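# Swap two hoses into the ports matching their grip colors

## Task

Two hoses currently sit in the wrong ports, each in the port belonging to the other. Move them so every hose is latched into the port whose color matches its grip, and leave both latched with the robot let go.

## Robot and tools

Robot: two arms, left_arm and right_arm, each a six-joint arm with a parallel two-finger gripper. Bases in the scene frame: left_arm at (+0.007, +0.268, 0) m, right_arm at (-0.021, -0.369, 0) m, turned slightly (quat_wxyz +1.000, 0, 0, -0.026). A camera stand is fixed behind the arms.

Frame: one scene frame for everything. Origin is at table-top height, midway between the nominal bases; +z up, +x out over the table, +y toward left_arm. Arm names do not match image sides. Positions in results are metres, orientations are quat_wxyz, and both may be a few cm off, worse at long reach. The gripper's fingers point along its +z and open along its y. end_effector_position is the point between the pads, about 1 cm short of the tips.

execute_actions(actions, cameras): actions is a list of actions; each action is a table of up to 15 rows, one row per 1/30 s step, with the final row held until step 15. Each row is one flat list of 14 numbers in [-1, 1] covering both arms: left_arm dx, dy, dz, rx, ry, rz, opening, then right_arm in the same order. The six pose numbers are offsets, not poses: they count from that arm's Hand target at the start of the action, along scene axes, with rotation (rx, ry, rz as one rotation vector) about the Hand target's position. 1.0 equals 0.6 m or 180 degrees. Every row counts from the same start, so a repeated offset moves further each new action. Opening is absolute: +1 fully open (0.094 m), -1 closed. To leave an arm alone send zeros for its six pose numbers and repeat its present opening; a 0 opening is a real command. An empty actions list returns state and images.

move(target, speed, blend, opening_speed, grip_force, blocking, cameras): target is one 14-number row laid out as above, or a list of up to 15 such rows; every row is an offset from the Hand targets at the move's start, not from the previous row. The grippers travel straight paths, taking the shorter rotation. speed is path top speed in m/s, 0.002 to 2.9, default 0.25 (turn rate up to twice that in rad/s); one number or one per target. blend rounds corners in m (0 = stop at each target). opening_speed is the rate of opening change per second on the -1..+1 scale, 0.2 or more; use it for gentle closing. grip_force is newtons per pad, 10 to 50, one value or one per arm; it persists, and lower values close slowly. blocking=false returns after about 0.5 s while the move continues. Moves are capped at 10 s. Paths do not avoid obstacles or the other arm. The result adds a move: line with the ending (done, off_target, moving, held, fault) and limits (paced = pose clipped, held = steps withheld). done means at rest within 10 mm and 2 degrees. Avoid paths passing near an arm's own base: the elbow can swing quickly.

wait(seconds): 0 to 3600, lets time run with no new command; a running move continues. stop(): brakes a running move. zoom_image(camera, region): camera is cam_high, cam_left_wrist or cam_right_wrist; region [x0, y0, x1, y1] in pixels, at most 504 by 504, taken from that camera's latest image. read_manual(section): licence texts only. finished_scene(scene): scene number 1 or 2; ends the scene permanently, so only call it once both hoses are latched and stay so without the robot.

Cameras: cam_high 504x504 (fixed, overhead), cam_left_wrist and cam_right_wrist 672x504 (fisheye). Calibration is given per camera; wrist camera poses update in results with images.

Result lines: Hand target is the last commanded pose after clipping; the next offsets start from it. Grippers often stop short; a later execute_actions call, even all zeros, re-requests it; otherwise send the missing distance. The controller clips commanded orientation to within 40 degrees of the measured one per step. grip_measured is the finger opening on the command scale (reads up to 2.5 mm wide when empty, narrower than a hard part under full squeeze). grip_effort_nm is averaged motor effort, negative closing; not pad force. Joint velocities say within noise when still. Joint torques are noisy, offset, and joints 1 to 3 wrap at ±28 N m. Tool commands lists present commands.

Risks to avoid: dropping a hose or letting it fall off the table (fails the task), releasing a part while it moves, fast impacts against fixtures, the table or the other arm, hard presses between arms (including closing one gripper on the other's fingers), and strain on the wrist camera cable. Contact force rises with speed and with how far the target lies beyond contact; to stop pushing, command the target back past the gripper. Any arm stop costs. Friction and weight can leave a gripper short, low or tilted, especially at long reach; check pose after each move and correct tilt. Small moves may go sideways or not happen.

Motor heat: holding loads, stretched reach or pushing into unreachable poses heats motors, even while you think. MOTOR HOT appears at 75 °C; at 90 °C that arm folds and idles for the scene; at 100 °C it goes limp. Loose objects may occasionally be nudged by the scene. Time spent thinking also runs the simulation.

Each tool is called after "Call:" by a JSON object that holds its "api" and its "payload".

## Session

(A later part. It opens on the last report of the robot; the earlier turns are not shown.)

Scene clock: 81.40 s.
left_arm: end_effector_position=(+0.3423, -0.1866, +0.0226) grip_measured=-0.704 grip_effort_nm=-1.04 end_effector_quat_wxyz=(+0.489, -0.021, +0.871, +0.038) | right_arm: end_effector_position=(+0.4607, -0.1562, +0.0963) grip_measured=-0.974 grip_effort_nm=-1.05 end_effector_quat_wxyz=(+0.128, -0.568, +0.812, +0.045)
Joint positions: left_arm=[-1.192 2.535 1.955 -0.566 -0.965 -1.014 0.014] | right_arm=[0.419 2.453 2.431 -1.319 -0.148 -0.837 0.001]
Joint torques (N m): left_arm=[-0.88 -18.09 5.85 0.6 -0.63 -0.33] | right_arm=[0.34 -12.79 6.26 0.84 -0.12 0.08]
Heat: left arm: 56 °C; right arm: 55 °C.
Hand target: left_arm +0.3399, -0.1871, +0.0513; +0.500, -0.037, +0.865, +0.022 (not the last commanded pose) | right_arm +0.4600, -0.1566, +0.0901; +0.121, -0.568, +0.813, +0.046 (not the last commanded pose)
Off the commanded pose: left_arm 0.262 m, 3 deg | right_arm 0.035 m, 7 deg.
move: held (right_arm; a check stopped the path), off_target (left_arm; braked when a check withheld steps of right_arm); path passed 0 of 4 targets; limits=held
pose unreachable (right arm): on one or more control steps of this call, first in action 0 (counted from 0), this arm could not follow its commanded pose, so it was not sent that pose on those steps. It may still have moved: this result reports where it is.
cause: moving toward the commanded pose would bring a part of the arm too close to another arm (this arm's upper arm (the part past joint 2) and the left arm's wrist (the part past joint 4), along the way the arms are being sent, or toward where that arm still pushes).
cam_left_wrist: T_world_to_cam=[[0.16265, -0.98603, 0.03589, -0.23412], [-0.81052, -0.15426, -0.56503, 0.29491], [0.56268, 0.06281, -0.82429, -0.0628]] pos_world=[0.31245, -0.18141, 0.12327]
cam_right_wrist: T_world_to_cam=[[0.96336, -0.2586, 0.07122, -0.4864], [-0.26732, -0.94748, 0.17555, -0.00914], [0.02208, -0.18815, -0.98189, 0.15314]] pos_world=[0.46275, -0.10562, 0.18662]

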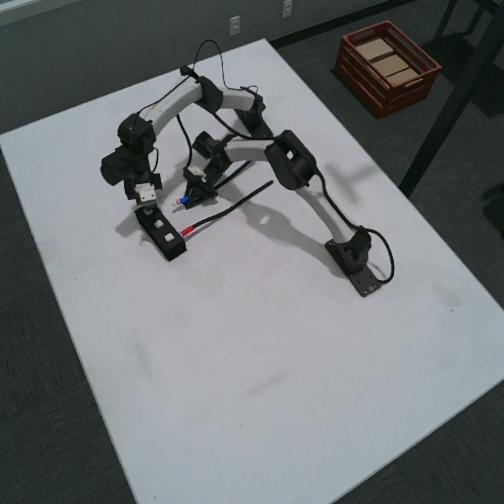

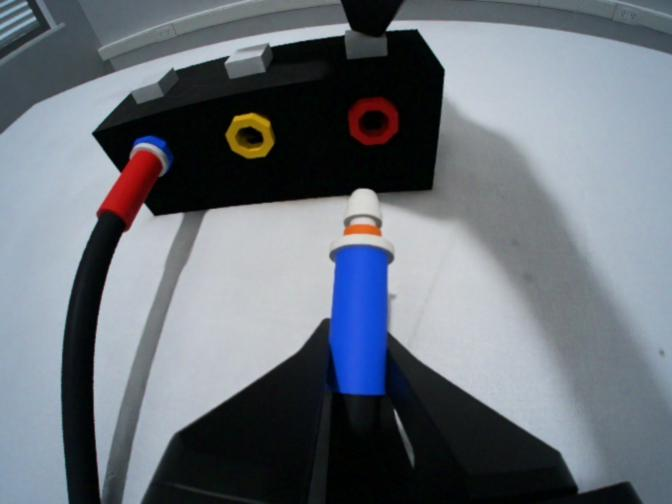

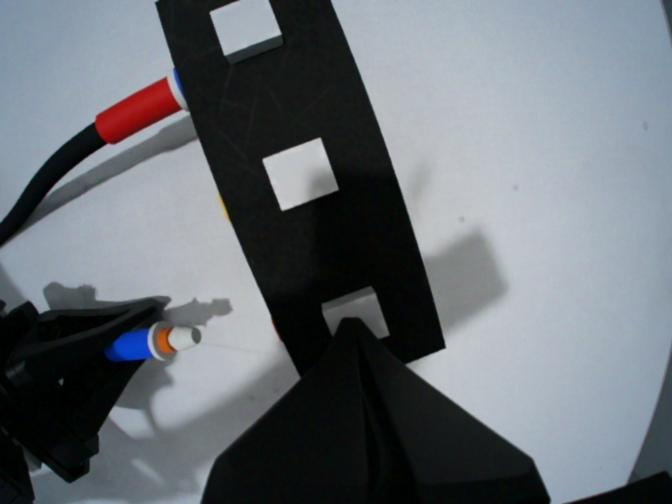

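Call:
{"api": "move", "payload": {"target": [[0,0,0,0,0,0,-0.9,0.02,0,0.1,0,0,0,-1],[0.03,0.03,0.02,0,0,0,-0.9,0.02,-0.2,0.15,0,0,0,-1],[0.03,0.03,0.25,0,0,0,-0.9,0,-0.2,0.15,0,0,0,-1],[0.05,0.45,0.27,0,0,0,-0.9,0,-0.2,0.15,0,0,0,-1],[0.05,0.45,0.05,0,0,0,-0.9,0,-0.2,0.15,0,0,0,-1]], "speed": 0.25, "blend": 0.02, "cameras": ["all"]}}

Scene clock: 86.77 s.
left_arm: end_effector_position=(+0.3672, +0.0830, +0.0836) grip_measured=-0.704 grip_effort_nm=-1.04 end_effector_quat_wxyz=(+0.496, -0.035, +0.867, +0.026) | right_arm: end_effector_position=(+0.4672, -0.2795, +0.1582) grip_measured=-0.974 grip_effort_nm=-1.05 end_effector_quat_wxyz=(+0.135, -0.558, +0.818, +0.035)
Joint positions: left_arm=[-0.757 1.632 0.725 0.177 -0.704 -0.512 0.014] | right_arm=[0.168 2.41 2.612 -1.563 -0.186 -1.06 0.001]
Joint torques (N m): left_arm=[0.38 -5.14 5.11 1.82 -0.26 0.01] | right_arm=[0.54 -17.37 4.55 0.73 -0.28 -0.03]
Heat: left arm: 56 °C; right arm: 58 °C.
Hand target: left_arm +0.3700, +0.0829, +0.0813; +0.500, -0.037, +0.865, +0.022 | right_arm +0.4600, -0.2767, +0.1801; +0.121, -0.568, +0.813, +0.046
Off the commanded pose: left_arm 0.004 m, 1 deg | right_arm 0.023 m, 2 deg.
joint sent to its limit (right arm) — joint 4 (wrist pitch), lower limit. The joint targets are off in orientation, not in position.
move: off_target (right_arm)
cam_left_wrist: T_world_to_cam=[[0.17492, -0.98201, 0.07118, 0.01764], [-0.7991, -0.18383, -0.57241, 0.38999], [0.57519, 0.04324, -0.81688, -0.04694]] pos_world=[0.33555, 0.09105, 0.18363]
cam_right_wrist: T_world_to_cam=[[0.95436, -0.2845, 0.09087, -0.53497], [-0.29659, -0.93855, 0.1765, -0.11905], [0.03508, -0.1954, -0.9801, 0.18213]] pos_world=[0.46886, -0.22834, 0.24813]

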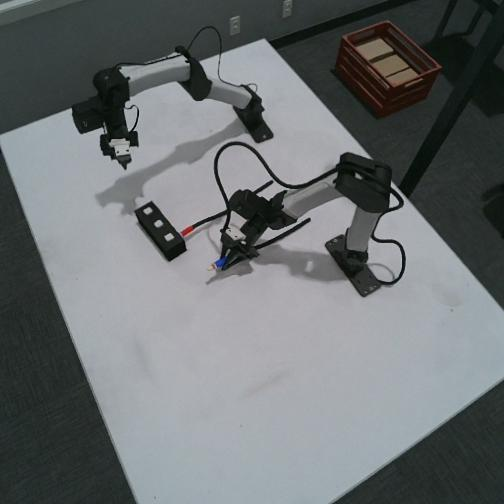

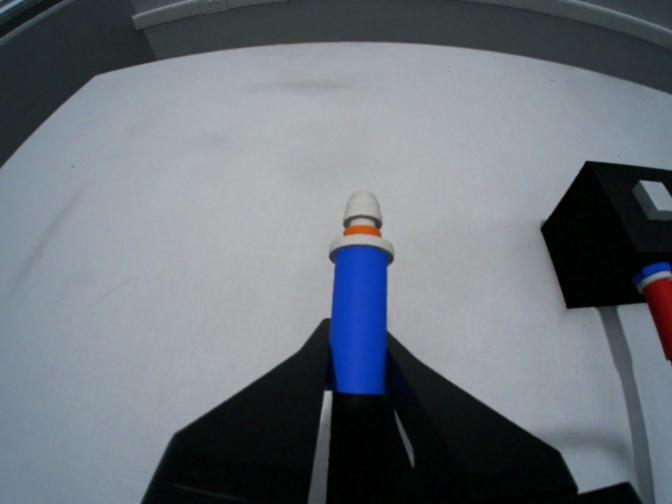

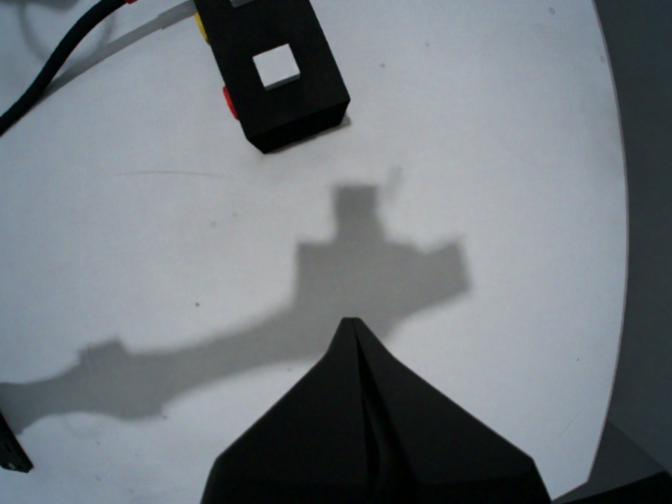

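Call:
{"api": "move", "payload": {"target": [[0,0.067,-0.09,0,0,0,-0.9,0,0,0,0,0,0,-1],[0,0.067,-0.112,0,0,0,-0.9,0,0,0,0,0,0,-1]], "speed": [0.15,0.04], "cameras": ["cam_left_wrist","cam_high"]}}

Call:
{"api": "zoom_image", "payload": {"camera": "cam_high", "region": [170, 170, 330, 300]}}

Scene clock: 89.03 s.
left_arm: end_effector_position=(+0.3750, +0.1186, +0.0317) grip_measured=-0.704 grip_effort_nm=-1.04 end_effector_quat_wxyz=(+0.519, -0.049, +0.853, +0.013) | right_arm: end_effector_position=(+0.4672, -0.2795, +0.1582) grip_measured=-0.974 grip_effort_nm=-1.04 end_effector_quat_wxyz=(+0.135, -0.558, +0.818, +0.035)
Joint positions: left_arm=[-0.649 1.794 0.52 0.665 -0.634 -0.425 0.014] | right_arm=[0.168 2.41 2.612 -1.563 -0.186 -1.06 0.001]
Joint torques (N m): left_arm=[0.59 -3.7 3 1.52 -0.03 0.03] | right_arm=[0.59 -17.39 4.56 0.72 -0.28 -0.03]
Heat: left arm: 55 °C; right arm: 58 °C.
Hand target: left_arm +0.3700, +0.1230, +0.0142; +0.500, -0.037, +0.865, +0.022 | right_arm +0.4600, -0.2767, +0.1801; +0.121, -0.568, +0.813, +0.046
Off the commanded pose: left_arm 0.019 m, 3 deg | right_arm 0.023 m, 2 deg.
joint sent to its limit (right arm) — joint 4 (wrist pitch), lower limit. The joint targets are off in orientation, not in position.
move: off_target (left_arm)
cam_left_wrist: T_world_to_cam=[[0.1806, -0.97678, 0.11525, 0.05089], [-0.76328, -0.21309, -0.60992, 0.36431], [0.62032, 0.02218, -0.78404, -0.11083]] pos_world=[0.33763, 0.1298, 0.12944]
Images, in order (width x height): cam_high 504x504, cam_left_wrist 672x504.

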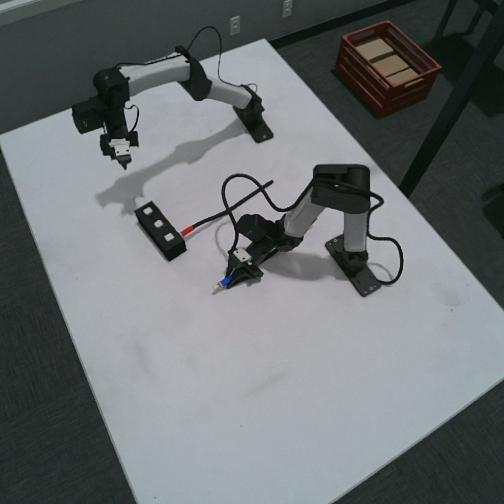

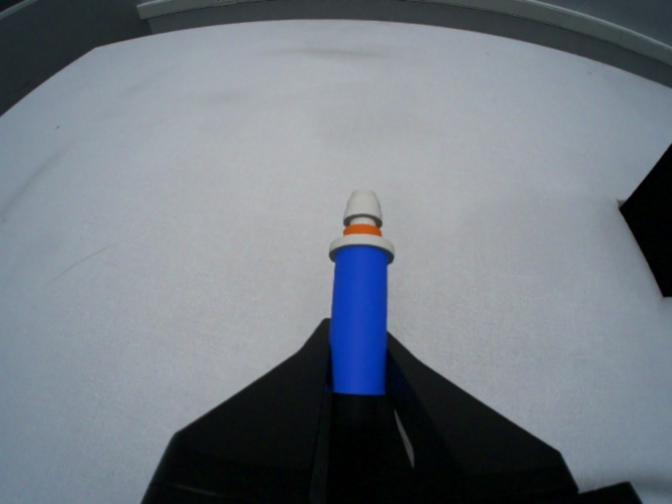

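Scaled by 3.150 from the camera's image (finer frame: 720x720).

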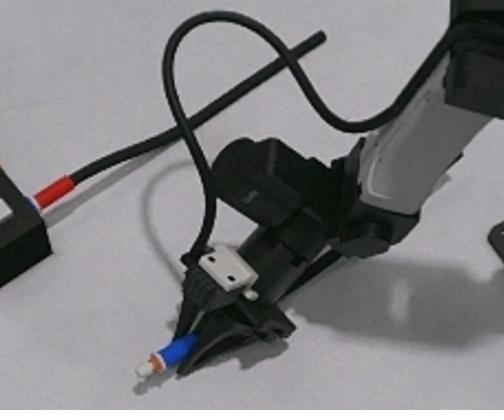

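Call:
{"api": "move", "payload": {"target": [[0.006,-0.004,0.018,0,0,0,-0.9,0,0,0,0,0,0,-1],[0.006,-0.004,0.018,0,0,0,-0.3,0,0,0,0,0,0,-1]], "speed": 0.06, "opening_speed": 0.8, "cameras": ["cam_left_wrist"]}}

Scene clock: 90.90 s.
left_arm: end_effector_position=(+0.3758, +0.1236, +0.0321) grip_measured=-0.303 grip_effort_nm=0.12 end_effector_quat_wxyz=(+0.521, -0.054, +0.852, +0.022) | right_arm: end_effector_position=(+0.4672, -0.2795, +0.1582) grip_measured=-0.974 grip_effort_nm=-1.05 end_effector_quat_wxyz=(+0.135, -0.558, +0.818, +0.035)
Joint positions: left_arm=[-0.643 1.795 0.52 0.663 -0.651 -0.423 0.033] | right_arm=[0.168 2.41 2.612 -1.563 -0.186 -1.06 0.001]
Joint torques (N m): left_arm=[0.13 -6.76 5.55 0.94 0.14 0.04] | right_arm=[0.55 -17.35 4.6 0.72 -0.29 -0.02]
Heat: left arm: 55 °C; right arm: 59 °C.
Hand target: left_arm +0.3736, +0.1206, +0.0249; +0.500, -0.037, +0.865, +0.022 | right_arm +0.4600, -0.2767, +0.1801; +0.121, -0.568, +0.813, +0.046
Off the commanded pose: left_arm 0.008 m, 3 deg | right_arm 0.023 m, 2 deg.
joint sent to its limit (right arm) — joint 4 (wrist pitch), lower limit. The joint targets are off in orientation, not in position.
move: off_target (left_arm); target 2's new opening was sent with left_arm's hand 0.007 m and 3 deg from that target
cam_left_wrist: T_world_to_cam=[[0.1982, -0.97452, 0.10503, 0.04893], [-0.75749, -0.2203, -0.61455, 0.36507], [0.62203, 0.04224, -0.78185, -0.11441]] pos_world=[0.338, 0.13294, 0.12976]

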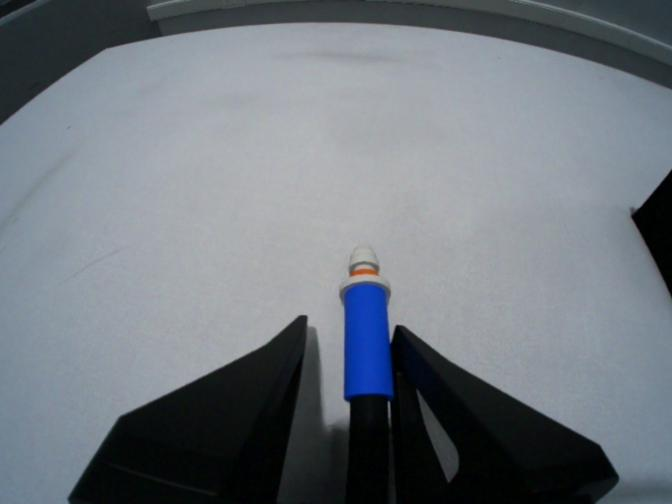

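Call:
{"api": "move", "payload": {"target": [[0,0.003,0.25,0,0,0,-0.3,0,0,0,0,0,0,-1],[0.144,-0.25,0.31,0.1848,0.2408,-0.439,-1,-0.05,0.06,0,-0.06,-0.067,-0.11,-0.3],[0.144,-0.25,0.31,0.1848,0.2408,-0.439,-1,-0.19,0.36,-0.05,0.1763,-0.1995,-0.33,-0.3]], "speed": 0.3, "blend": [0.0,0.02,0], "cameras": ["all"]}}

Scene clock: 99.50 s.
left_arm: end_effector_position=(+0.4622, -0.0238, +0.2132) grip_measured=-0.989 grip_effort_nm=-0.61 end_effector_quat_wxyz=(+0.243, +0.606, +0.757, -0.030) | right_arm: end_effector_position=(+0.3458, -0.0592, +0.1631) grip_measured=-0.302 grip_effort_nm=0.11 end_effector_quat_wxyz=(+0.503, -0.041, +0.863, +0.029)
Joint positions: left_arm=[-0.53 2.444 2.835 -1.482 0.126 0.79 0.001] | right_arm=[0.988 1.754 1.206 -0.15 0.699 0.506 0.033]
Joint torques (N m): left_arm=[-0.85 -10.29 8.69 0.88 0.19 0.11] | right_arm=[0.38 -7.31 5.6 2.11 0.34 0.18]
Heat: left arm: 53 °C; right arm: 62 °C.
Hand target: left_arm +0.4599, -0.0294, +0.2108; +0.067, +0.640, +0.763, -0.056 | right_arm +0.3460, -0.0606, +0.1501; +0.500, -0.038, +0.865, +0.021
Off the commanded pose: left_arm 0.006 m, 21 deg | right_arm 0.013 m, 1 deg.
elbow stopped short (left arm): the move would have taken joint 3 (elbow) straighter than the controller allows.
move: off_target (left_arm, right_arm); blend cut to 0 m at target 2; target 2's new opening was sent with left_arm's hand 0.006 m and 21 deg from that target
cam_left_wrist: T_world_to_cam=[[-0.8963, -0.37802, -0.23184, 0.46113], [-0.38069, 0.92404, -0.03492, 0.23882], [0.22743, 0.05696, -0.97213, 0.20306]] pos_world=[0.45805, -0.05793, 0.31264]
cam_right_wrist: T_world_to_cam=[[0.1677, -0.9841, 0.05856, -0.12108], [-0.79605, -0.17022, -0.5808, 0.3926], [0.58153, 0.05078, -0.81194, 0.03244]] pos_world=[0.31398, -0.05398, 0.26145]

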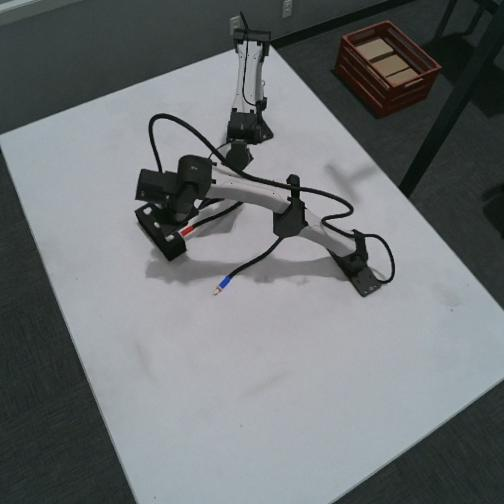

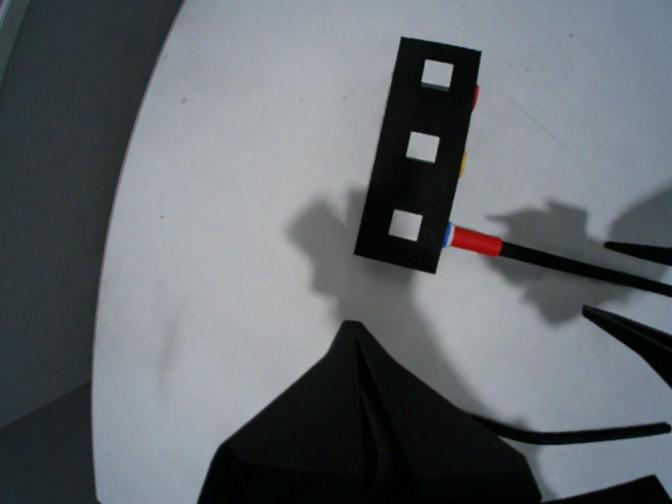

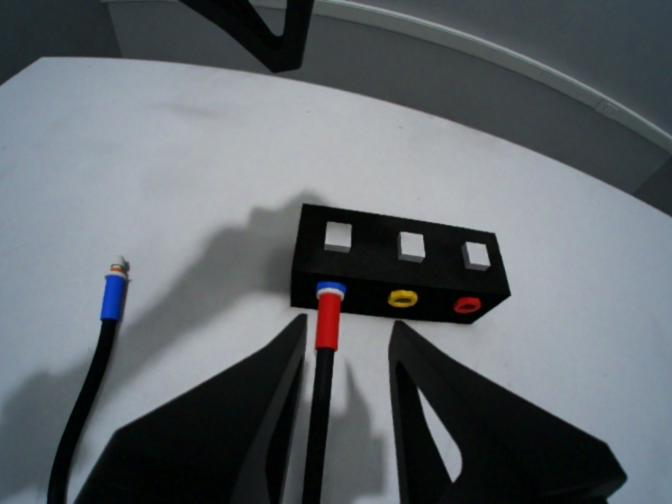

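Call:
{"api": "move", "payload": {"target": [[0.0175,-0.088,-0.06,0,0,0,-1,0.073,0.019,-0.117,0,0,0,-0.3],[0.0175,-0.088,-0.125,0,0,0,-1,0.087,0.019,-0.193,0,0,0,-0.3]], "speed": 0.15, "cameras": ["cam_left_wrist","cam_right_wrist"]}}

Scene clock: 103.53 s.
left_arm: end_effector_position=(+0.4689, -0.0772, +0.1374) grip_measured=-0.989 grip_effort_nm=-0.61 end_effector_quat_wxyz=(+0.218, +0.618, +0.754, -0.047) | right_arm: end_effector_position=(+0.3986, -0.0453, +0.0500) grip_measured=-0.302 grip_effort_nm=0.11 end_effector_quat_wxyz=(+0.507, -0.032, +0.861, +0.029)
Joint positions: left_arm=[-0.604 2.608 2.835 -1.366 0.126 0.742 0.001] | right_arm=[0.909 2.113 1.183 0.276 0.65 0.454 0.033]
Joint torques (N m): left_arm=[-0.72 -11.4 9.22 0.97 0.04 -0.09] | right_arm=[-0.25 -8.95 4.94 2.2 0.14 -0.01]
Heat: left arm: 53 °C; right arm: 60 °C.
Hand target: left_arm +0.4706, -0.0820, +0.1357; +0.067, +0.640, +0.763, -0.056 | right_arm +0.3981, -0.0492, +0.0343; +0.500, -0.038, +0.865, +0.021
Off the commanded pose: left_arm 0.006 m, 18 deg | right_arm 0.016 m, 2 deg.
elbow stopped short (left arm): the move would have taken joint 3 (elbow) straighter than the controller allows.
move: off_target (left_arm, right_arm)
cam_left_wrist: T_world_to_cam=[[-0.91966, -0.34672, -0.18439, 0.43613], [-0.35215, 0.93593, -0.0035, 0.27122], [0.17379, 0.06172, -0.98285, 0.15788]] pos_world=[0.46917, -0.11237, 0.23653]
cam_right_wrist: T_world_to_cam=[[0.15106, -0.98723, 0.05052, -0.10271], [-0.79338, -0.15157, -0.58955, 0.37144], [0.58968, 0.04897, -0.80615, -0.09442]] pos_world=[0.36588, -0.04048, 0.14805]

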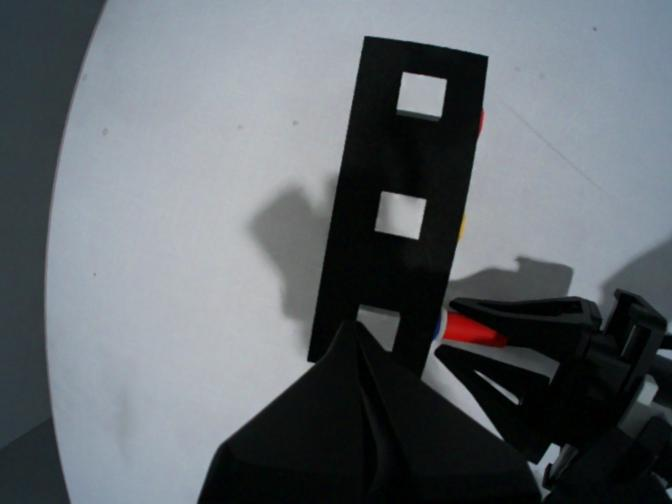

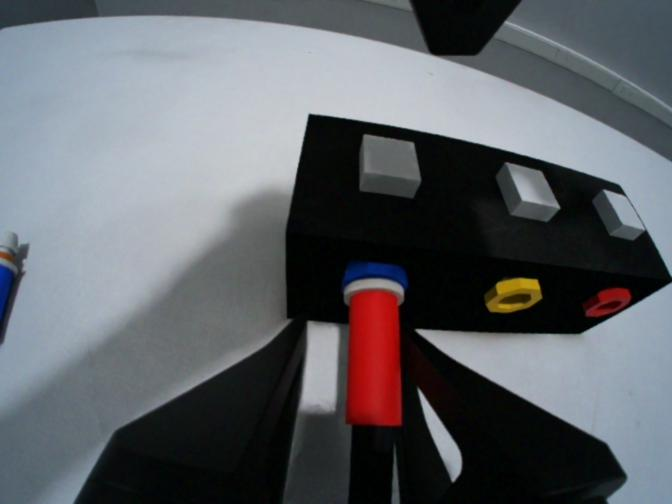

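Call:
{"api": "move", "payload": {"target": [[-0.021,0.02,-0.03,0,0,0,-1,0.0,-0.009,-0.022,0,0,0,-0.3],[-0.021,0.02,-0.045,0,0,0,-1,0,-0.009,-0.022,0,0,0,-0.85]], "speed": 0.08, "opening_speed": 1.0, "cameras": ["cam_left_wrist","cam_right_wrist"]}}

Scene clock: 108.33 s.
left_arm: end_effector_position=(+0.4582, -0.0698, +0.1131) grip_measured=-0.989 grip_effort_nm=-0.61 end_effector_quat_wxyz=(+0.172, +0.623, +0.762, -0.050) | right_arm: end_effector_position=(+0.4014, -0.0510, +0.0474) grip_measured=-0.650 grip_effort_nm=-1.04 end_effector_quat_wxyz=(+0.518, -0.024, +0.855, +0.031)
Joint positions: left_arm=[-0.604 2.643 2.835 -1.424 0.126 0.745 0.001] | right_arm=[0.899 2.12 1.152 0.345 0.657 0.445 0.016]
Joint torques (N m): left_arm=[-0.28 -11.45 9.07 0.61 0.05 0.08] | right_arm=[-0.2 -7.72 4.46 2.1 -0.01 0.01]
Heat: left arm: 53 °C; right arm: 59 °C.
Hand target: left_arm +0.4580, -0.0701, +0.1088; +0.067, +0.640, +0.763, -0.056 | right_arm +0.3981, -0.0547, +0.0210; +0.499, -0.038, +0.865, +0.021
Off the commanded pose: left_arm 0.004 m, 12 deg | right_arm 0.027 m, 3 deg.
elbow stopped short (left arm): the move would have taken joint 3 (elbow) straighter than the controller allows.
move: off_target (left_arm, right_arm); target 2's new opening was sent with right_arm's hand 0.028 m and 3 deg from that target
cam_left_wrist: T_world_to_cam=[[-0.93236, -0.33633, -0.13263, 0.42507], [-0.34757, 0.93483, 0.07273, 0.24974], [0.09952, 0.11391, -0.98849, 0.1737]] pos_world=[0.46583, -0.11028, 0.20992]
cam_right_wrist: T_world_to_cam=[[0.13966, -0.98933, 0.04146, -0.10374], [-0.78048, -0.13575, -0.61026, 0.36794], [0.60938, 0.05287, -0.79112, -0.10627]] pos_world=[0.36641, -0.04707, 0.14477]

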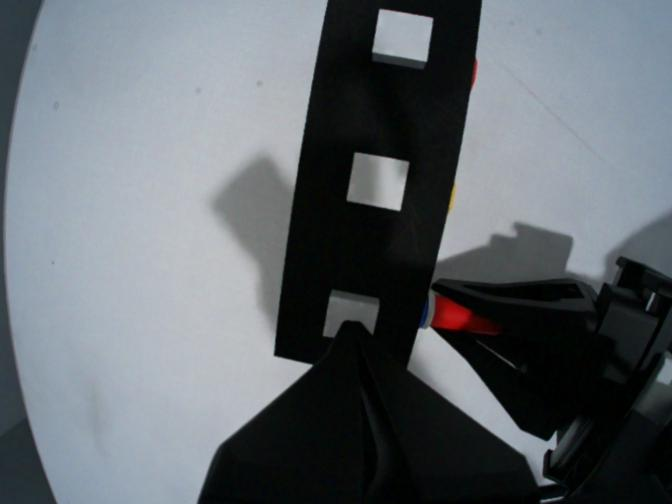

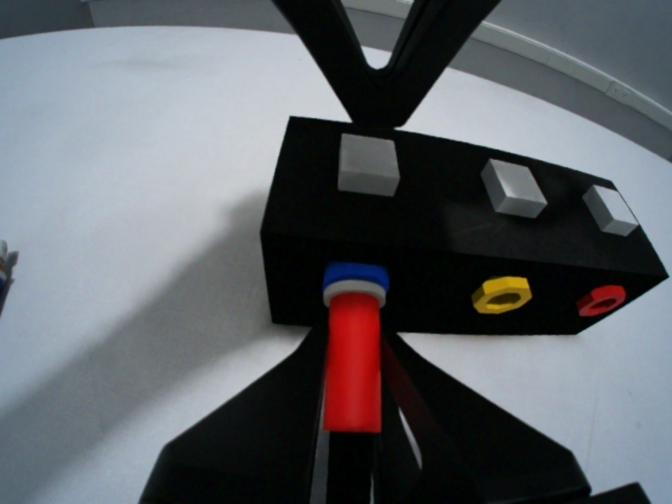

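Call:
{"api": "move", "payload": {"target": [[-0.002,0.005,-0.03,0,0,0,-1,0,0,0.025,0,0,0,-0.9],[-0.005,0.008,-0.15,0,0,0,-1,0,0,0.025,0,0,0,-0.9]], "speed": 0.1, "cameras": ["cam_left_wrist","cam_right_wrist"]}}

Scene clock: 111.17 s.
left_arm: end_effector_position=(+0.4573, -0.0692, +0.0951) grip_measured=-0.989 grip_effort_nm=-0.60 end_effector_quat_wxyz=(+0.155, +0.632, +0.758, -0.050) | right_arm: end_effector_position=(+0.4004, -0.0516, +0.0463) grip_measured=-0.650 grip_effort_nm=-1.04 end_effector_quat_wxyz=(+0.516, -0.026, +0.856, +0.028)
Joint positions: left_arm=[-0.604 2.694 2.873 -1.448 0.126 0.767 0.001] | right_arm=[0.901 2.12 1.152 0.337 0.66 0.445 0.016]
Joint torques (N m): left_arm=[0.09 -3.37 2.44 0.79 0.04 0.13] | right_arm=[-0.43 -10.69 5.65 1.59 -0.05 0.02]
Heat: left arm: 52 °C; right arm: 59 °C.
Hand target: left_arm +0.4550, -0.0653, +0.0188; +0.067, +0.640, +0.763, -0.056 | right_arm +0.3982, -0.0547, +0.0360; +0.499, -0.038, +0.865, +0.021
Off the commanded pose: left_arm 0.076 m, 10 deg | right_arm 0.011 m, 3 deg.
elbow stopped short (left arm): the move would have taken joint 3 (elbow) straighter than the controller allows.
elbow read too straight (left arm): the controller reads joint 3 (elbow) straighter than it allows; while it does, the hand can move without a command.
move: off_target (left_arm, right_arm)
cam_left_wrist: T_world_to_cam=[[-0.94232, -0.31326, -0.11788, 0.42679], [-0.3255, 0.93972, 0.1048, 0.23734], [0.07795, 0.13712, -0.98748, 0.16724]] pos_world=[0.4664, -0.11227, 0.19059]
cam_right_wrist: T_world_to_cam=[[0.13882, -0.98913, 0.04848, -0.10411], [-0.78294, -0.1396, -0.60623, 0.36696], [0.60641, 0.0462, -0.79381, -0.10562]] pos_world=[0.36581, -0.04688, 0.14367]

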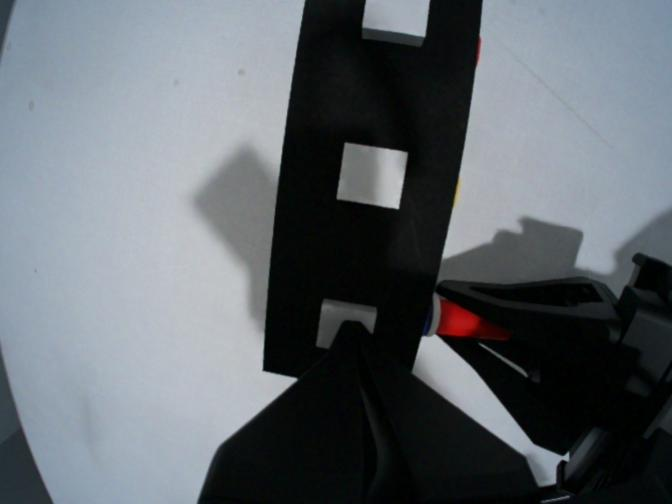

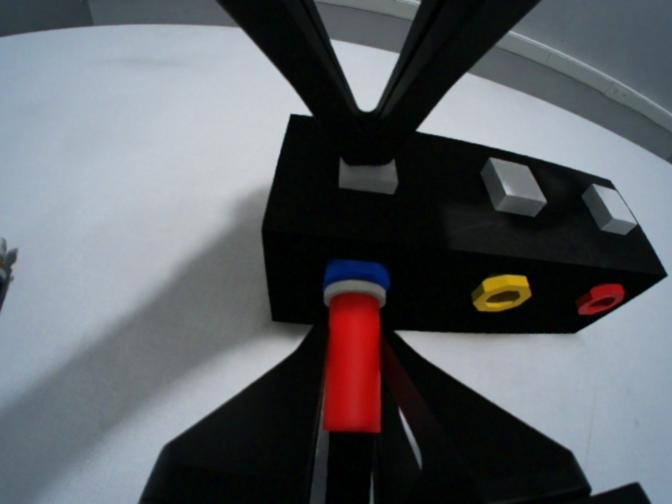

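Call:
{"api": "move", "payload": {"target": [0,0,0,0,0,0,-1,-0.05,-0.005,0,0,0,0,-0.95], "speed": 0.08, "cameras": ["cam_right_wrist"]}}

Scene clock: 112.27 s.
left_arm: end_effector_position=(+0.4572, -0.0691, +0.0952) grip_measured=-0.989 grip_effort_nm=-0.61 end_effector_quat_wxyz=(+0.155, +0.632, +0.758, -0.050) | right_arm: end_effector_position=(+0.3727, -0.0570, +0.0314) grip_measured=-0.650 grip_effort_nm=-1.05 end_effector_quat_wxyz=(+0.501, -0.039, +0.864, +0.015)
Joint positions: left_arm=[-0.604 2.694 2.873 -1.448 0.126 0.768 0.001] | right_arm=[0.942 2.089 1.069 0.324 0.684 0.47 0.016]
Joint torques (N m): left_arm=[0.1 -3.28 2.58 0.78 0.04 0.13] | right_arm=[0.64 -12.6 4.22 1.79 0.17 0.17]
Heat: left arm: 52 °C; right arm: 59 °C.
Hand target: left_arm +0.4550, -0.0652, +0.0188; +0.067, +0.640, +0.763, -0.056 | right_arm +0.3682, -0.0576, +0.0362; +0.500, -0.038, +0.865, +0.021
Off the commanded pose: left_arm 0.076 m, 10 deg | right_arm 0.006 m, 1 deg.
elbow read too straight (left arm): the controller reads joint 3 (elbow) straighter than it allows; while it does, the hand can move without a command.
move: done
cam_right_wrist: T_world_to_cam=[[0.15156, -0.98516, 0.08057, -0.11046], [-0.80054, -0.17015, -0.57461, 0.33936], [0.57979, 0.02259, -0.81445, -0.09115]] pos_world=[0.34126, -0.04902, 0.12966]

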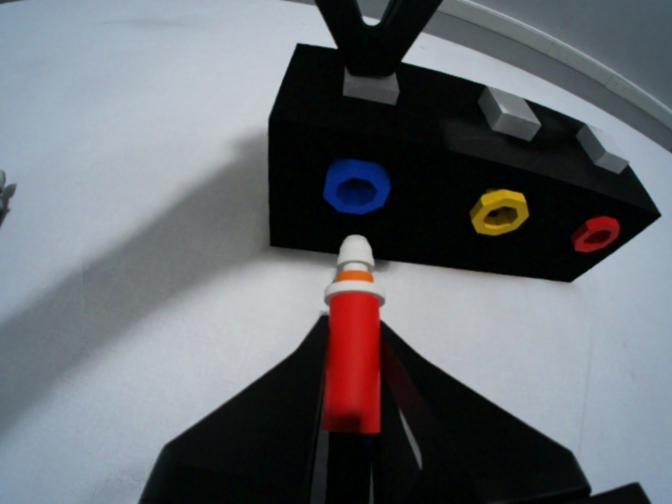

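Call:
{"api": "move", "payload": {"target": [[0.0,0.0,0.14,0,0,0,-1,-0.047,-0.01,0.06,0,0,0,-0.95],[-0.03,0.15,0.22,0,0,0,-1,-0.047,-0.08,0.06,0,0,0,-0.95],[-0.1,0.35,0.25,0,0,0,-1,-0.047,-0.187,0.03,0,0,0,-0.95]], "speed": 0.18, "blend": 0.01, "cameras": ["all"]}}

Scene clock: 115.20 s.
left_arm: end_effector_position=(+0.4057, +0.1456, +0.1529) grip_measured=-0.989 grip_effort_nm=-0.60 end_effector_quat_wxyz=(+0.057, +0.634, +0.770, -0.050) | right_arm: end_effector_position=(+0.3388, -0.1697, +0.0418) grip_measured=-0.650 grip_effort_nm=-1.04 end_effector_quat_wxyz=(+0.486, -0.041, +0.873, +0.010)
Joint positions: left_arm=[-0.24 2.112 2.107 -1.506 0.14 1.133 0.001] | right_arm=[0.779 1.744 0.625 0.452 0.547 0.363 0.016]
Joint torques (N m): left_arm=[-0.27 -14.32 4.86 0.03 0.29 0.14] | right_arm=[-0.13 -10.07 4.12 2.28 0.12 -0.03]
Heat: left arm: 52 °C; right arm: 59 °C.
Hand target: left_arm +0.3949, +0.1446, +0.1688; +0.067, +0.640, +0.763, -0.056 | right_arm +0.3401, -0.1698, +0.0542; +0.500, -0.038, +0.865, +0.021
Off the commanded pose: left_arm 0.019 m, 2 deg | right_arm 0.012 m, 2 deg.
elbow stopped short (left arm): the move would have taken joint 3 (elbow) straighter than the controller allows.
move: off_target (left_arm, right_arm)
cam_left_wrist: T_world_to_cam=[[-0.95115, -0.30845, -0.01284, 0.43911], [-0.30039, 0.91511, 0.26896, -0.01902], [-0.07121, 0.25968, -0.96307, 0.23785]] pos_world=[0.42889, 0.09109, 0.23982]
cam_right_wrist: T_world_to_cam=[[0.15264, -0.98454, 0.08592, -0.21763], [-0.82071, -0.17471, -0.54397, 0.30384], [0.55057, 0.01252, -0.83469, -0.05144]] pos_world=[0.31091, -0.16054, 0.14104]

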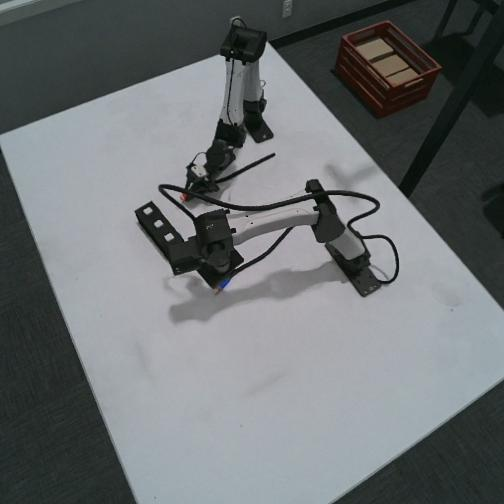

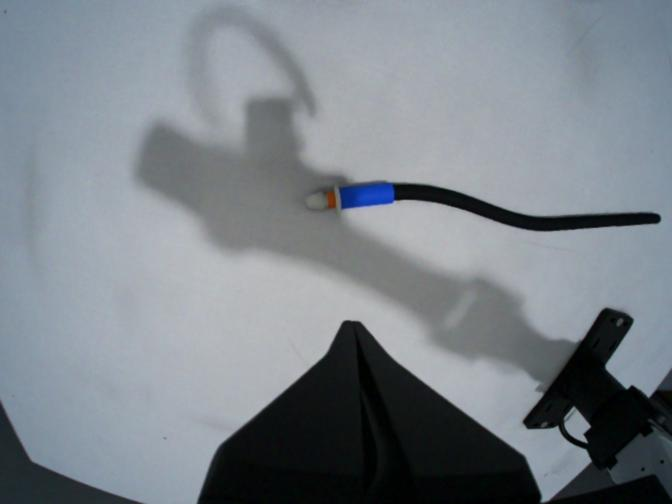

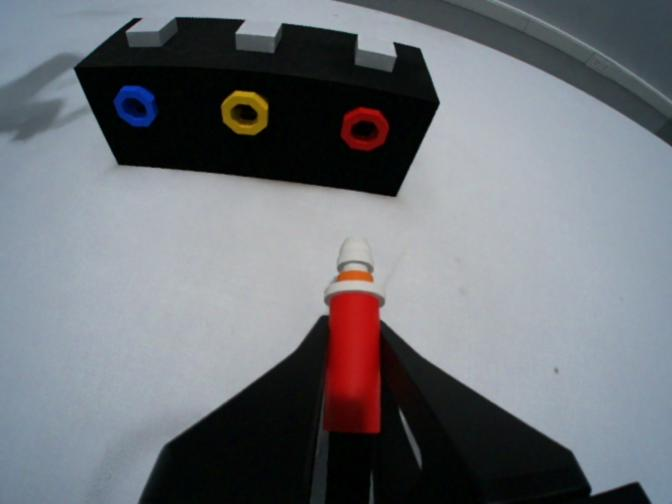

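Call:
{"api": "move", "payload": {"target": [0,0,0,0,0,0,-1,0.025,-0.005,0.012,0.002,-0.022,0,-0.95], "speed": 0.08, "cameras": ["cam_right_wrist"]}}

Scene clock: 116.73 s.
left_arm: end_effector_position=(+0.4057, +0.1456, +0.1529) grip_measured=-0.989 grip_effort_nm=-0.60 end_effector_quat_wxyz=(+0.057, +0.634, +0.770, -0.050) | right_arm: end_effector_position=(+0.3551, -0.1713, +0.0624) grip_measured=-0.650 grip_effort_nm=-1.05 end_effector_quat_wxyz=(+0.527, -0.035, +0.849, +0.021)
Joint positions: left_arm=[-0.24 2.112 2.107 -1.506 0.14 1.133 0.001] | right_arm=[0.749 1.744 0.618 0.579 0.544 0.304 0.016]
Joint torques (N m): left_arm=[-0.25 -14.34 4.85 0.03 0.27 0.14] | right_arm=[-0.21 -7.06 4.3 2.42 0.11 -0.04]
Heat: left arm: 52 °C; right arm: 59 °C.
Hand target: left_arm +0.3950, +0.1446, +0.1688; +0.067, +0.640, +0.763, -0.056 | right_arm +0.3550, -0.1729, +0.0612; +0.529, -0.037, +0.847, +0.022
Off the commanded pose: left_arm 0.019 m, 2 deg | right_arm 0.002 m, 0 deg.
move: done
cam_right_wrist: T_world_to_cam=[[0.14657, -0.98655, 0.07233, -0.22087], [-0.76577, -0.15945, -0.62303, 0.3161], [0.62619, 0.03592, -0.77884, -0.06949]] pos_world=[0.31795, -0.165, 0.1588]

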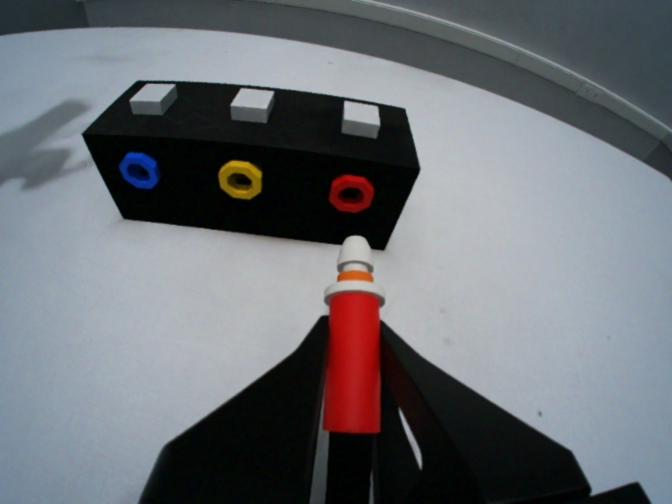

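Call:
{"api": "move", "payload": {"target": [0,0,0,0,0,0,-1,0.05,0.008,-0.024,-0.0007,0.008,0,-0.95], "speed": 0.08, "cameras": ["cam_right_wrist"]}}

Call:
{"api": "zoom_image", "payload": {"camera": "cam_right_wrist", "region": [280, 120, 430, 320]}}

Scene clock: 118.00 s.
left_arm: end_effector_position=(+0.4057, +0.1456, +0.1529) grip_measured=-0.989 grip_effort_nm=-0.61 end_effector_quat_wxyz=(+0.057, +0.634, +0.770, -0.050) | right_arm: end_effector_position=(+0.3749, -0.1739, +0.0414) grip_measured=-0.650 grip_effort_nm=-1.05 end_effector_quat_wxyz=(+0.509, -0.039, +0.860, +0.016)
Joint positions: left_arm=[-0.24 2.112 2.107 -1.506 0.14 1.133 0.001] | right_arm=[0.697 1.847 0.68 0.589 0.492 0.285 0.016]
Joint torques (N m): left_arm=[-0.27 -14.31 4.86 0.03 0.27 0.14] | right_arm=[-0.25 -6.41 7.84 2.34 0.06 -0.01]
Heat: left arm: 52 °C; right arm: 58 °C.
Hand target: left_arm +0.3950, +0.1446, +0.1688; +0.067, +0.640, +0.763, -0.056 | right_arm +0.3851, -0.1681, +0.0469; +0.519, -0.038, +0.854, +0.022
Off the commanded pose: left_arm 0.019 m, 2 deg | right_arm 0.013 m, 2 deg.
move: off_target (right_arm)
cam_right_wrist: T_world_to_cam=[[0.15004, -0.98537, 0.08077, -0.22619], [-0.79054, -0.16864, -0.58874, 0.32398], [0.59375, 0.02448, -0.80428, -0.08696]] pos_world=[0.34169, -0.16612, 0.13907]

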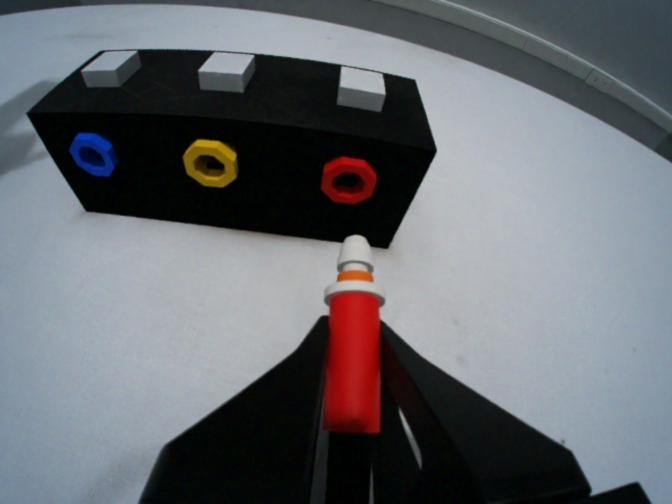

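Scaled by 2.520 from the camera's image (finer frame: 960x720).

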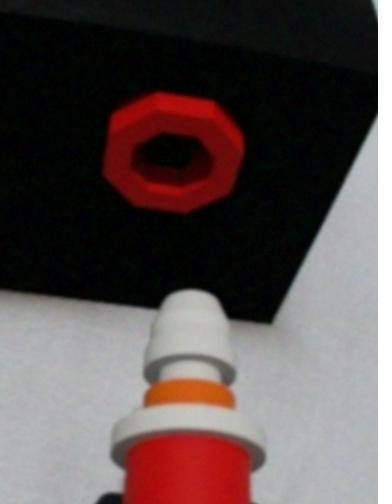

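Call:
{"api": "move", "payload": {"target": [0,0,0,0,0,0,-1,0.025,0.011,0.0093,0.0004,-0.005,0,-0.95], "speed": 0.06, "cameras": ["cam_right_wrist"]}}

Call:
{"api": "zoom_image", "payload": {"camera": "cam_right_wrist", "region": [280, 120, 430, 320]}}

Scene clock: 118.97 s.
left_arm: end_effector_position=(+0.4057, +0.1456, +0.1529) grip_measured=-0.989 grip_effort_nm=-0.61 end_effector_quat_wxyz=(+0.057, +0.634, +0.770, -0.050) | right_arm: end_effector_position=(+0.3907, -0.1662, +0.0488) grip_measured=-0.650 grip_effort_nm=-1.04 end_effector_quat_wxyz=(+0.519, -0.038, +0.854, +0.018)
Joint positions: left_arm=[-0.24 2.112 2.107 -1.506 0.14 1.133 0.001] | right_arm=[0.688 1.88 0.742 0.588 0.488 0.271 0.016]
Joint torques (N m): left_arm=[-0.27 -14.3 4.86 0.03 0.27 0.14] | right_arm=[-0.27 -6.72 8.02 2.25 0.06 0.01]
Heat: left arm: 52 °C; right arm: 58 °C.
Hand target: left_arm +0.3950, +0.1446, +0.1688; +0.067, +0.640, +0.763, -0.056 | right_arm +0.3999, -0.1614, +0.0525; +0.525, -0.038, +0.850, +0.022
Off the commanded pose: left_arm 0.019 m, 2 deg | right_arm 0.011 m, 1 deg.
move: off_target (right_arm)
cam_right_wrist: T_world_to_cam=[[0.14905, -0.98579, 0.07745, -0.2211], [-0.77663, -0.16519, -0.60791, 0.3383], [0.61206, 0.03046, -0.79022, -0.09743]] pos_world=[0.35532, -0.15911, 0.14579]

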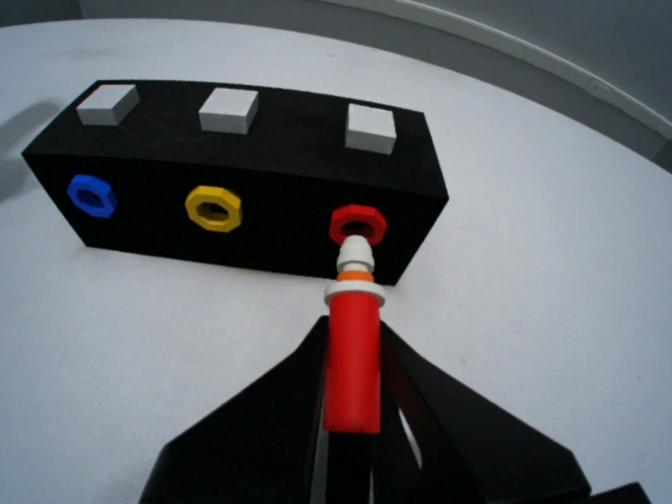

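Scaled by 2.520 from the camera's image (finer frame: 960x720).

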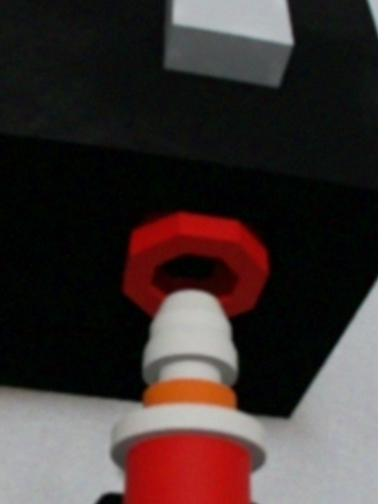

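Call:
{"api": "move", "payload": {"target": [0,0,0,0,0,0,-1,0.06,0.006,-0.005,0,0,0,-0.95], "speed": 0.06, "cameras": ["cam_right_wrist"]}}

Call:
{"api": "zoom_image", "payload": {"camera": "cam_right_wrist", "region": [280, 120, 430, 320]}}

Scene clock: 120.27 s.
left_arm: end_effector_position=(+0.4057, +0.1456, +0.1529) grip_measured=-0.989 grip_effort_nm=-0.60 end_effector_quat_wxyz=(+0.057, +0.634, +0.770, -0.050) | right_arm: end_effector_position=(+0.4111, -0.1642, +0.0422) grip_measured=-0.650 grip_effort_nm=-1.05 end_effector_quat_wxyz=(+0.509, -0.043, +0.859, +0.009)
Joint positions: left_arm=[-0.24 2.112 2.107 -1.506 0.14 1.133 0.001] | right_arm=[0.659 1.946 0.832 0.545 0.467 0.248 0.016]
Joint torques (N m): left_arm=[-0.27 -14.35 4.86 0.03 0.27 0.14] | right_arm=[-2.09 -5.33 11.21 2.51 -0.18 -0.08]
Heat: left arm: 52 °C; right arm: 58 °C.
Hand target: left_arm +0.3950, +0.1446, +0.1688; +0.067, +0.640, +0.763, -0.056 | right_arm +0.4360, -0.1577, +0.0496; +0.525, -0.038, +0.850, +0.022
Off the commanded pose: left_arm 0.019 m, 2 deg | right_arm 0.027 m, 3 deg.
move: off_target (right_arm)
cam_right_wrist: T_world_to_cam=[[0.1504, -0.98395, 0.09605, -0.22267], [-0.78907, -0.178, -0.58795, 0.35257], [0.59561, 0.01264, -0.80317, -0.11081]] pos_world=[0.37769, -0.15494, 0.13968]

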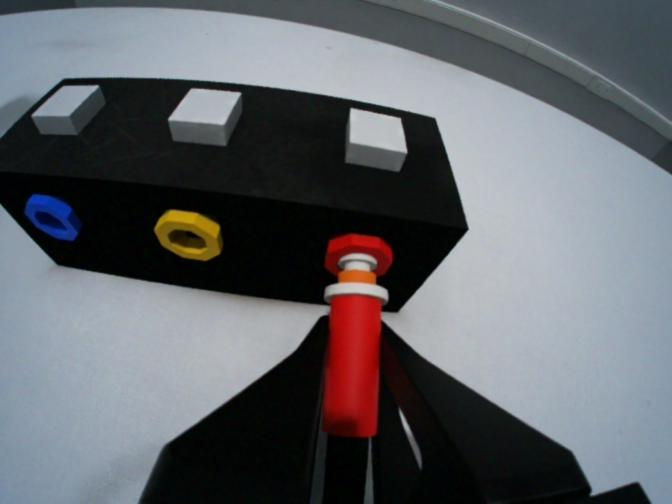

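Scaled by 2.520 from the camera's image (finer frame: 960x720).

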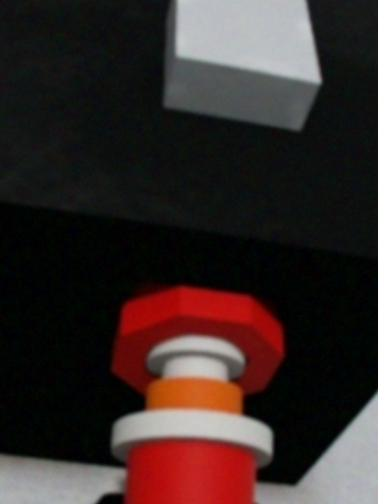

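Call:
{"api": "move", "payload": {"target": [0,0,0,0,0,0,-1,0.06,0.004,0.015,0,0,0,-1], "speed": 0.06, "cameras": ["cam_right_wrist"]}}

Call:
{"api": "zoom_image", "payload": {"camera": "cam_right_wrist", "region": [280, 120, 430, 320]}}

Scene clock: 121.60 s.
left_arm: end_effector_position=(+0.4057, +0.1456, +0.1529) grip_measured=-0.989 grip_effort_nm=-0.60 end_effector_quat_wxyz=(+0.057, +0.634, +0.770, -0.050) | right_arm: end_effector_position=(+0.4242, -0.1642, +0.0347) grip_measured=-0.668 grip_effort_nm=-1.04 end_effector_quat_wxyz=(+0.476, -0.060, +0.877, -0.007)
Joint positions: left_arm=[-0.24 2.112 2.107 -1.506 0.14 1.133 0.001] | right_arm=[0.634 1.978 0.935 0.395 0.437 0.226 0.016]
Joint torques (N m): left_arm=[-0.24 -14.32 4.88 0.03 0.27 0.14] | right_arm=[-3.81 -5.27 13.5 3.28 -0.22 -0.11]
Heat: left arm: 52 °C; right arm: 57 °C.
Hand target: left_arm +0.3950, +0.1446, +0.1688; +0.067, +0.640, +0.763, -0.056 | right_arm +0.4720, -0.1554, +0.0585; +0.525, -0.037, +0.850, +0.022
Off the commanded pose: left_arm 0.019 m, 2 deg | right_arm 0.054 m, 8 deg.
move: off_target (right_arm)
cam_right_wrist: T_world_to_cam=[[0.17035, -0.97642, 0.13261, -0.23239], [-0.8277, -0.21481, -0.51842, 0.36642], [0.53468, -0.02145, -0.84478, -0.10289]] pos_world=[0.39789, -0.1504, 0.13386]

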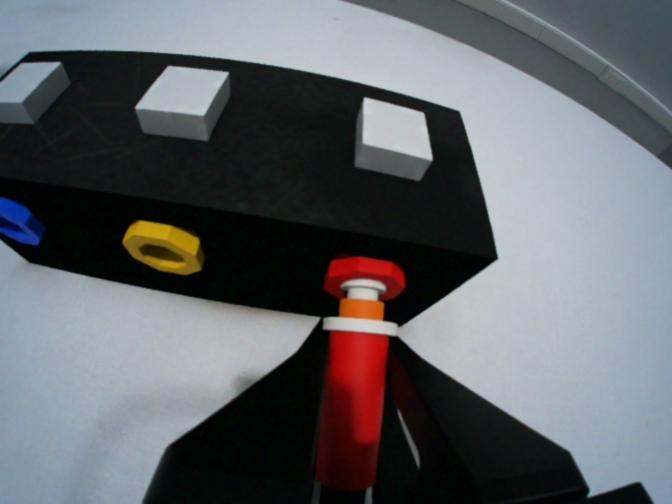

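Scaled by 2.520 from the camera's image (finer frame: 960x720).

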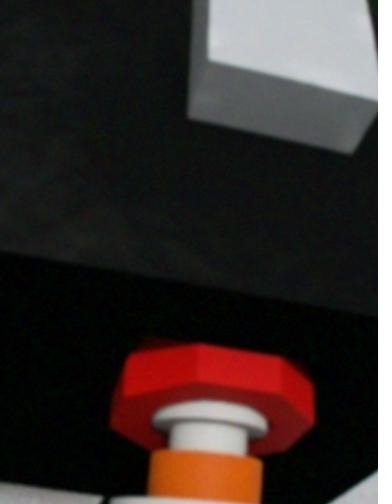

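Call:
{"api": "move", "payload": {"target": [0,0,0,0,0,0,-1,-0.075,-0.008,-0.01,0,0,0,-1], "speed": 0.06, "cameras": ["cam_right_wrist"]}}

Call:
{"api": "zoom_image", "payload": {"camera": "cam_right_wrist", "region": [280, 160, 430, 360]}}

Scene clock: 123.10 s.
left_arm: end_effector_position=(+0.4057, +0.1456, +0.1529) grip_measured=-0.989 grip_effort_nm=-0.61 end_effector_quat_wxyz=(+0.057, +0.634, +0.770, -0.050) | right_arm: end_effector_position=(+0.4214, -0.1640, +0.0357) grip_measured=-0.669 grip_effort_nm=-1.04 end_effector_quat_wxyz=(+0.496, -0.054, +0.867, +0.007)
Joint positions: left_arm=[-0.24 2.112 2.107 -1.506 0.14 1.133 0.001] | right_arm=[0.636 1.978 0.883 0.5 0.433 0.228 0.016]
Joint torques (N m): left_arm=[-0.27 -14.32 4.85 0.03 0.26 0.15] | right_arm=[0.62 -10.51 4.78 2.94 0.27 0.19]
Heat: left arm: 52 °C; right arm: 57 °C.
Hand target: left_arm +0.3950, +0.1446, +0.1688; +0.067, +0.640, +0.763, -0.056 | right_arm +0.4270, -0.1601, +0.0526; +0.525, -0.037, +0.850, +0.022
Off the commanded pose: left_arm 0.019 m, 2 deg | right_arm 0.018 m, 5 deg.
move: off_target (right_arm)
cam_right_wrist: T_world_to_cam=[[0.16889, -0.97972, 0.10781, -0.231], [-0.80373, -0.20021, -0.56029, 0.3585], [0.57051, 0.00797, -0.82125, -0.11166]] pos_world=[0.39086, -0.15365, 0.13407]

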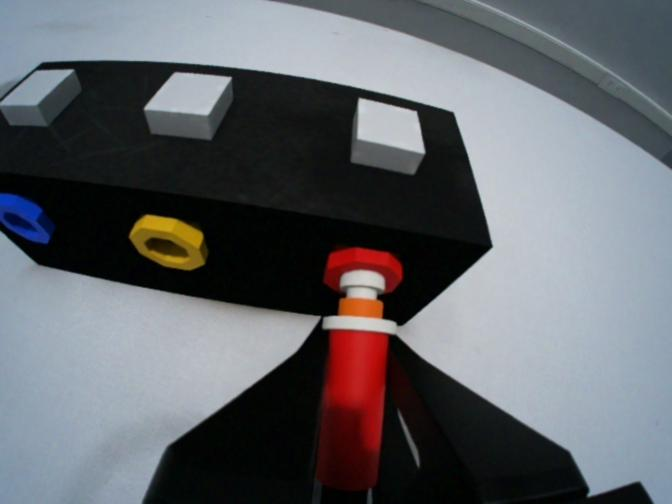

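Scaled by 2.520 from the camera's image (finer frame: 960x720).

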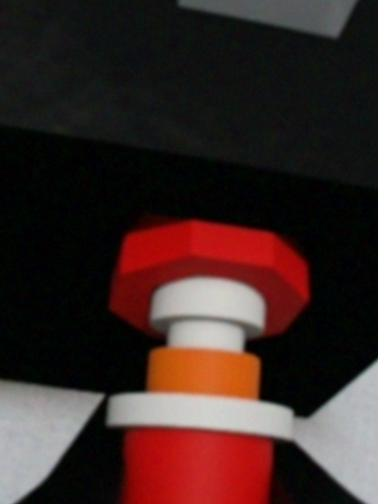

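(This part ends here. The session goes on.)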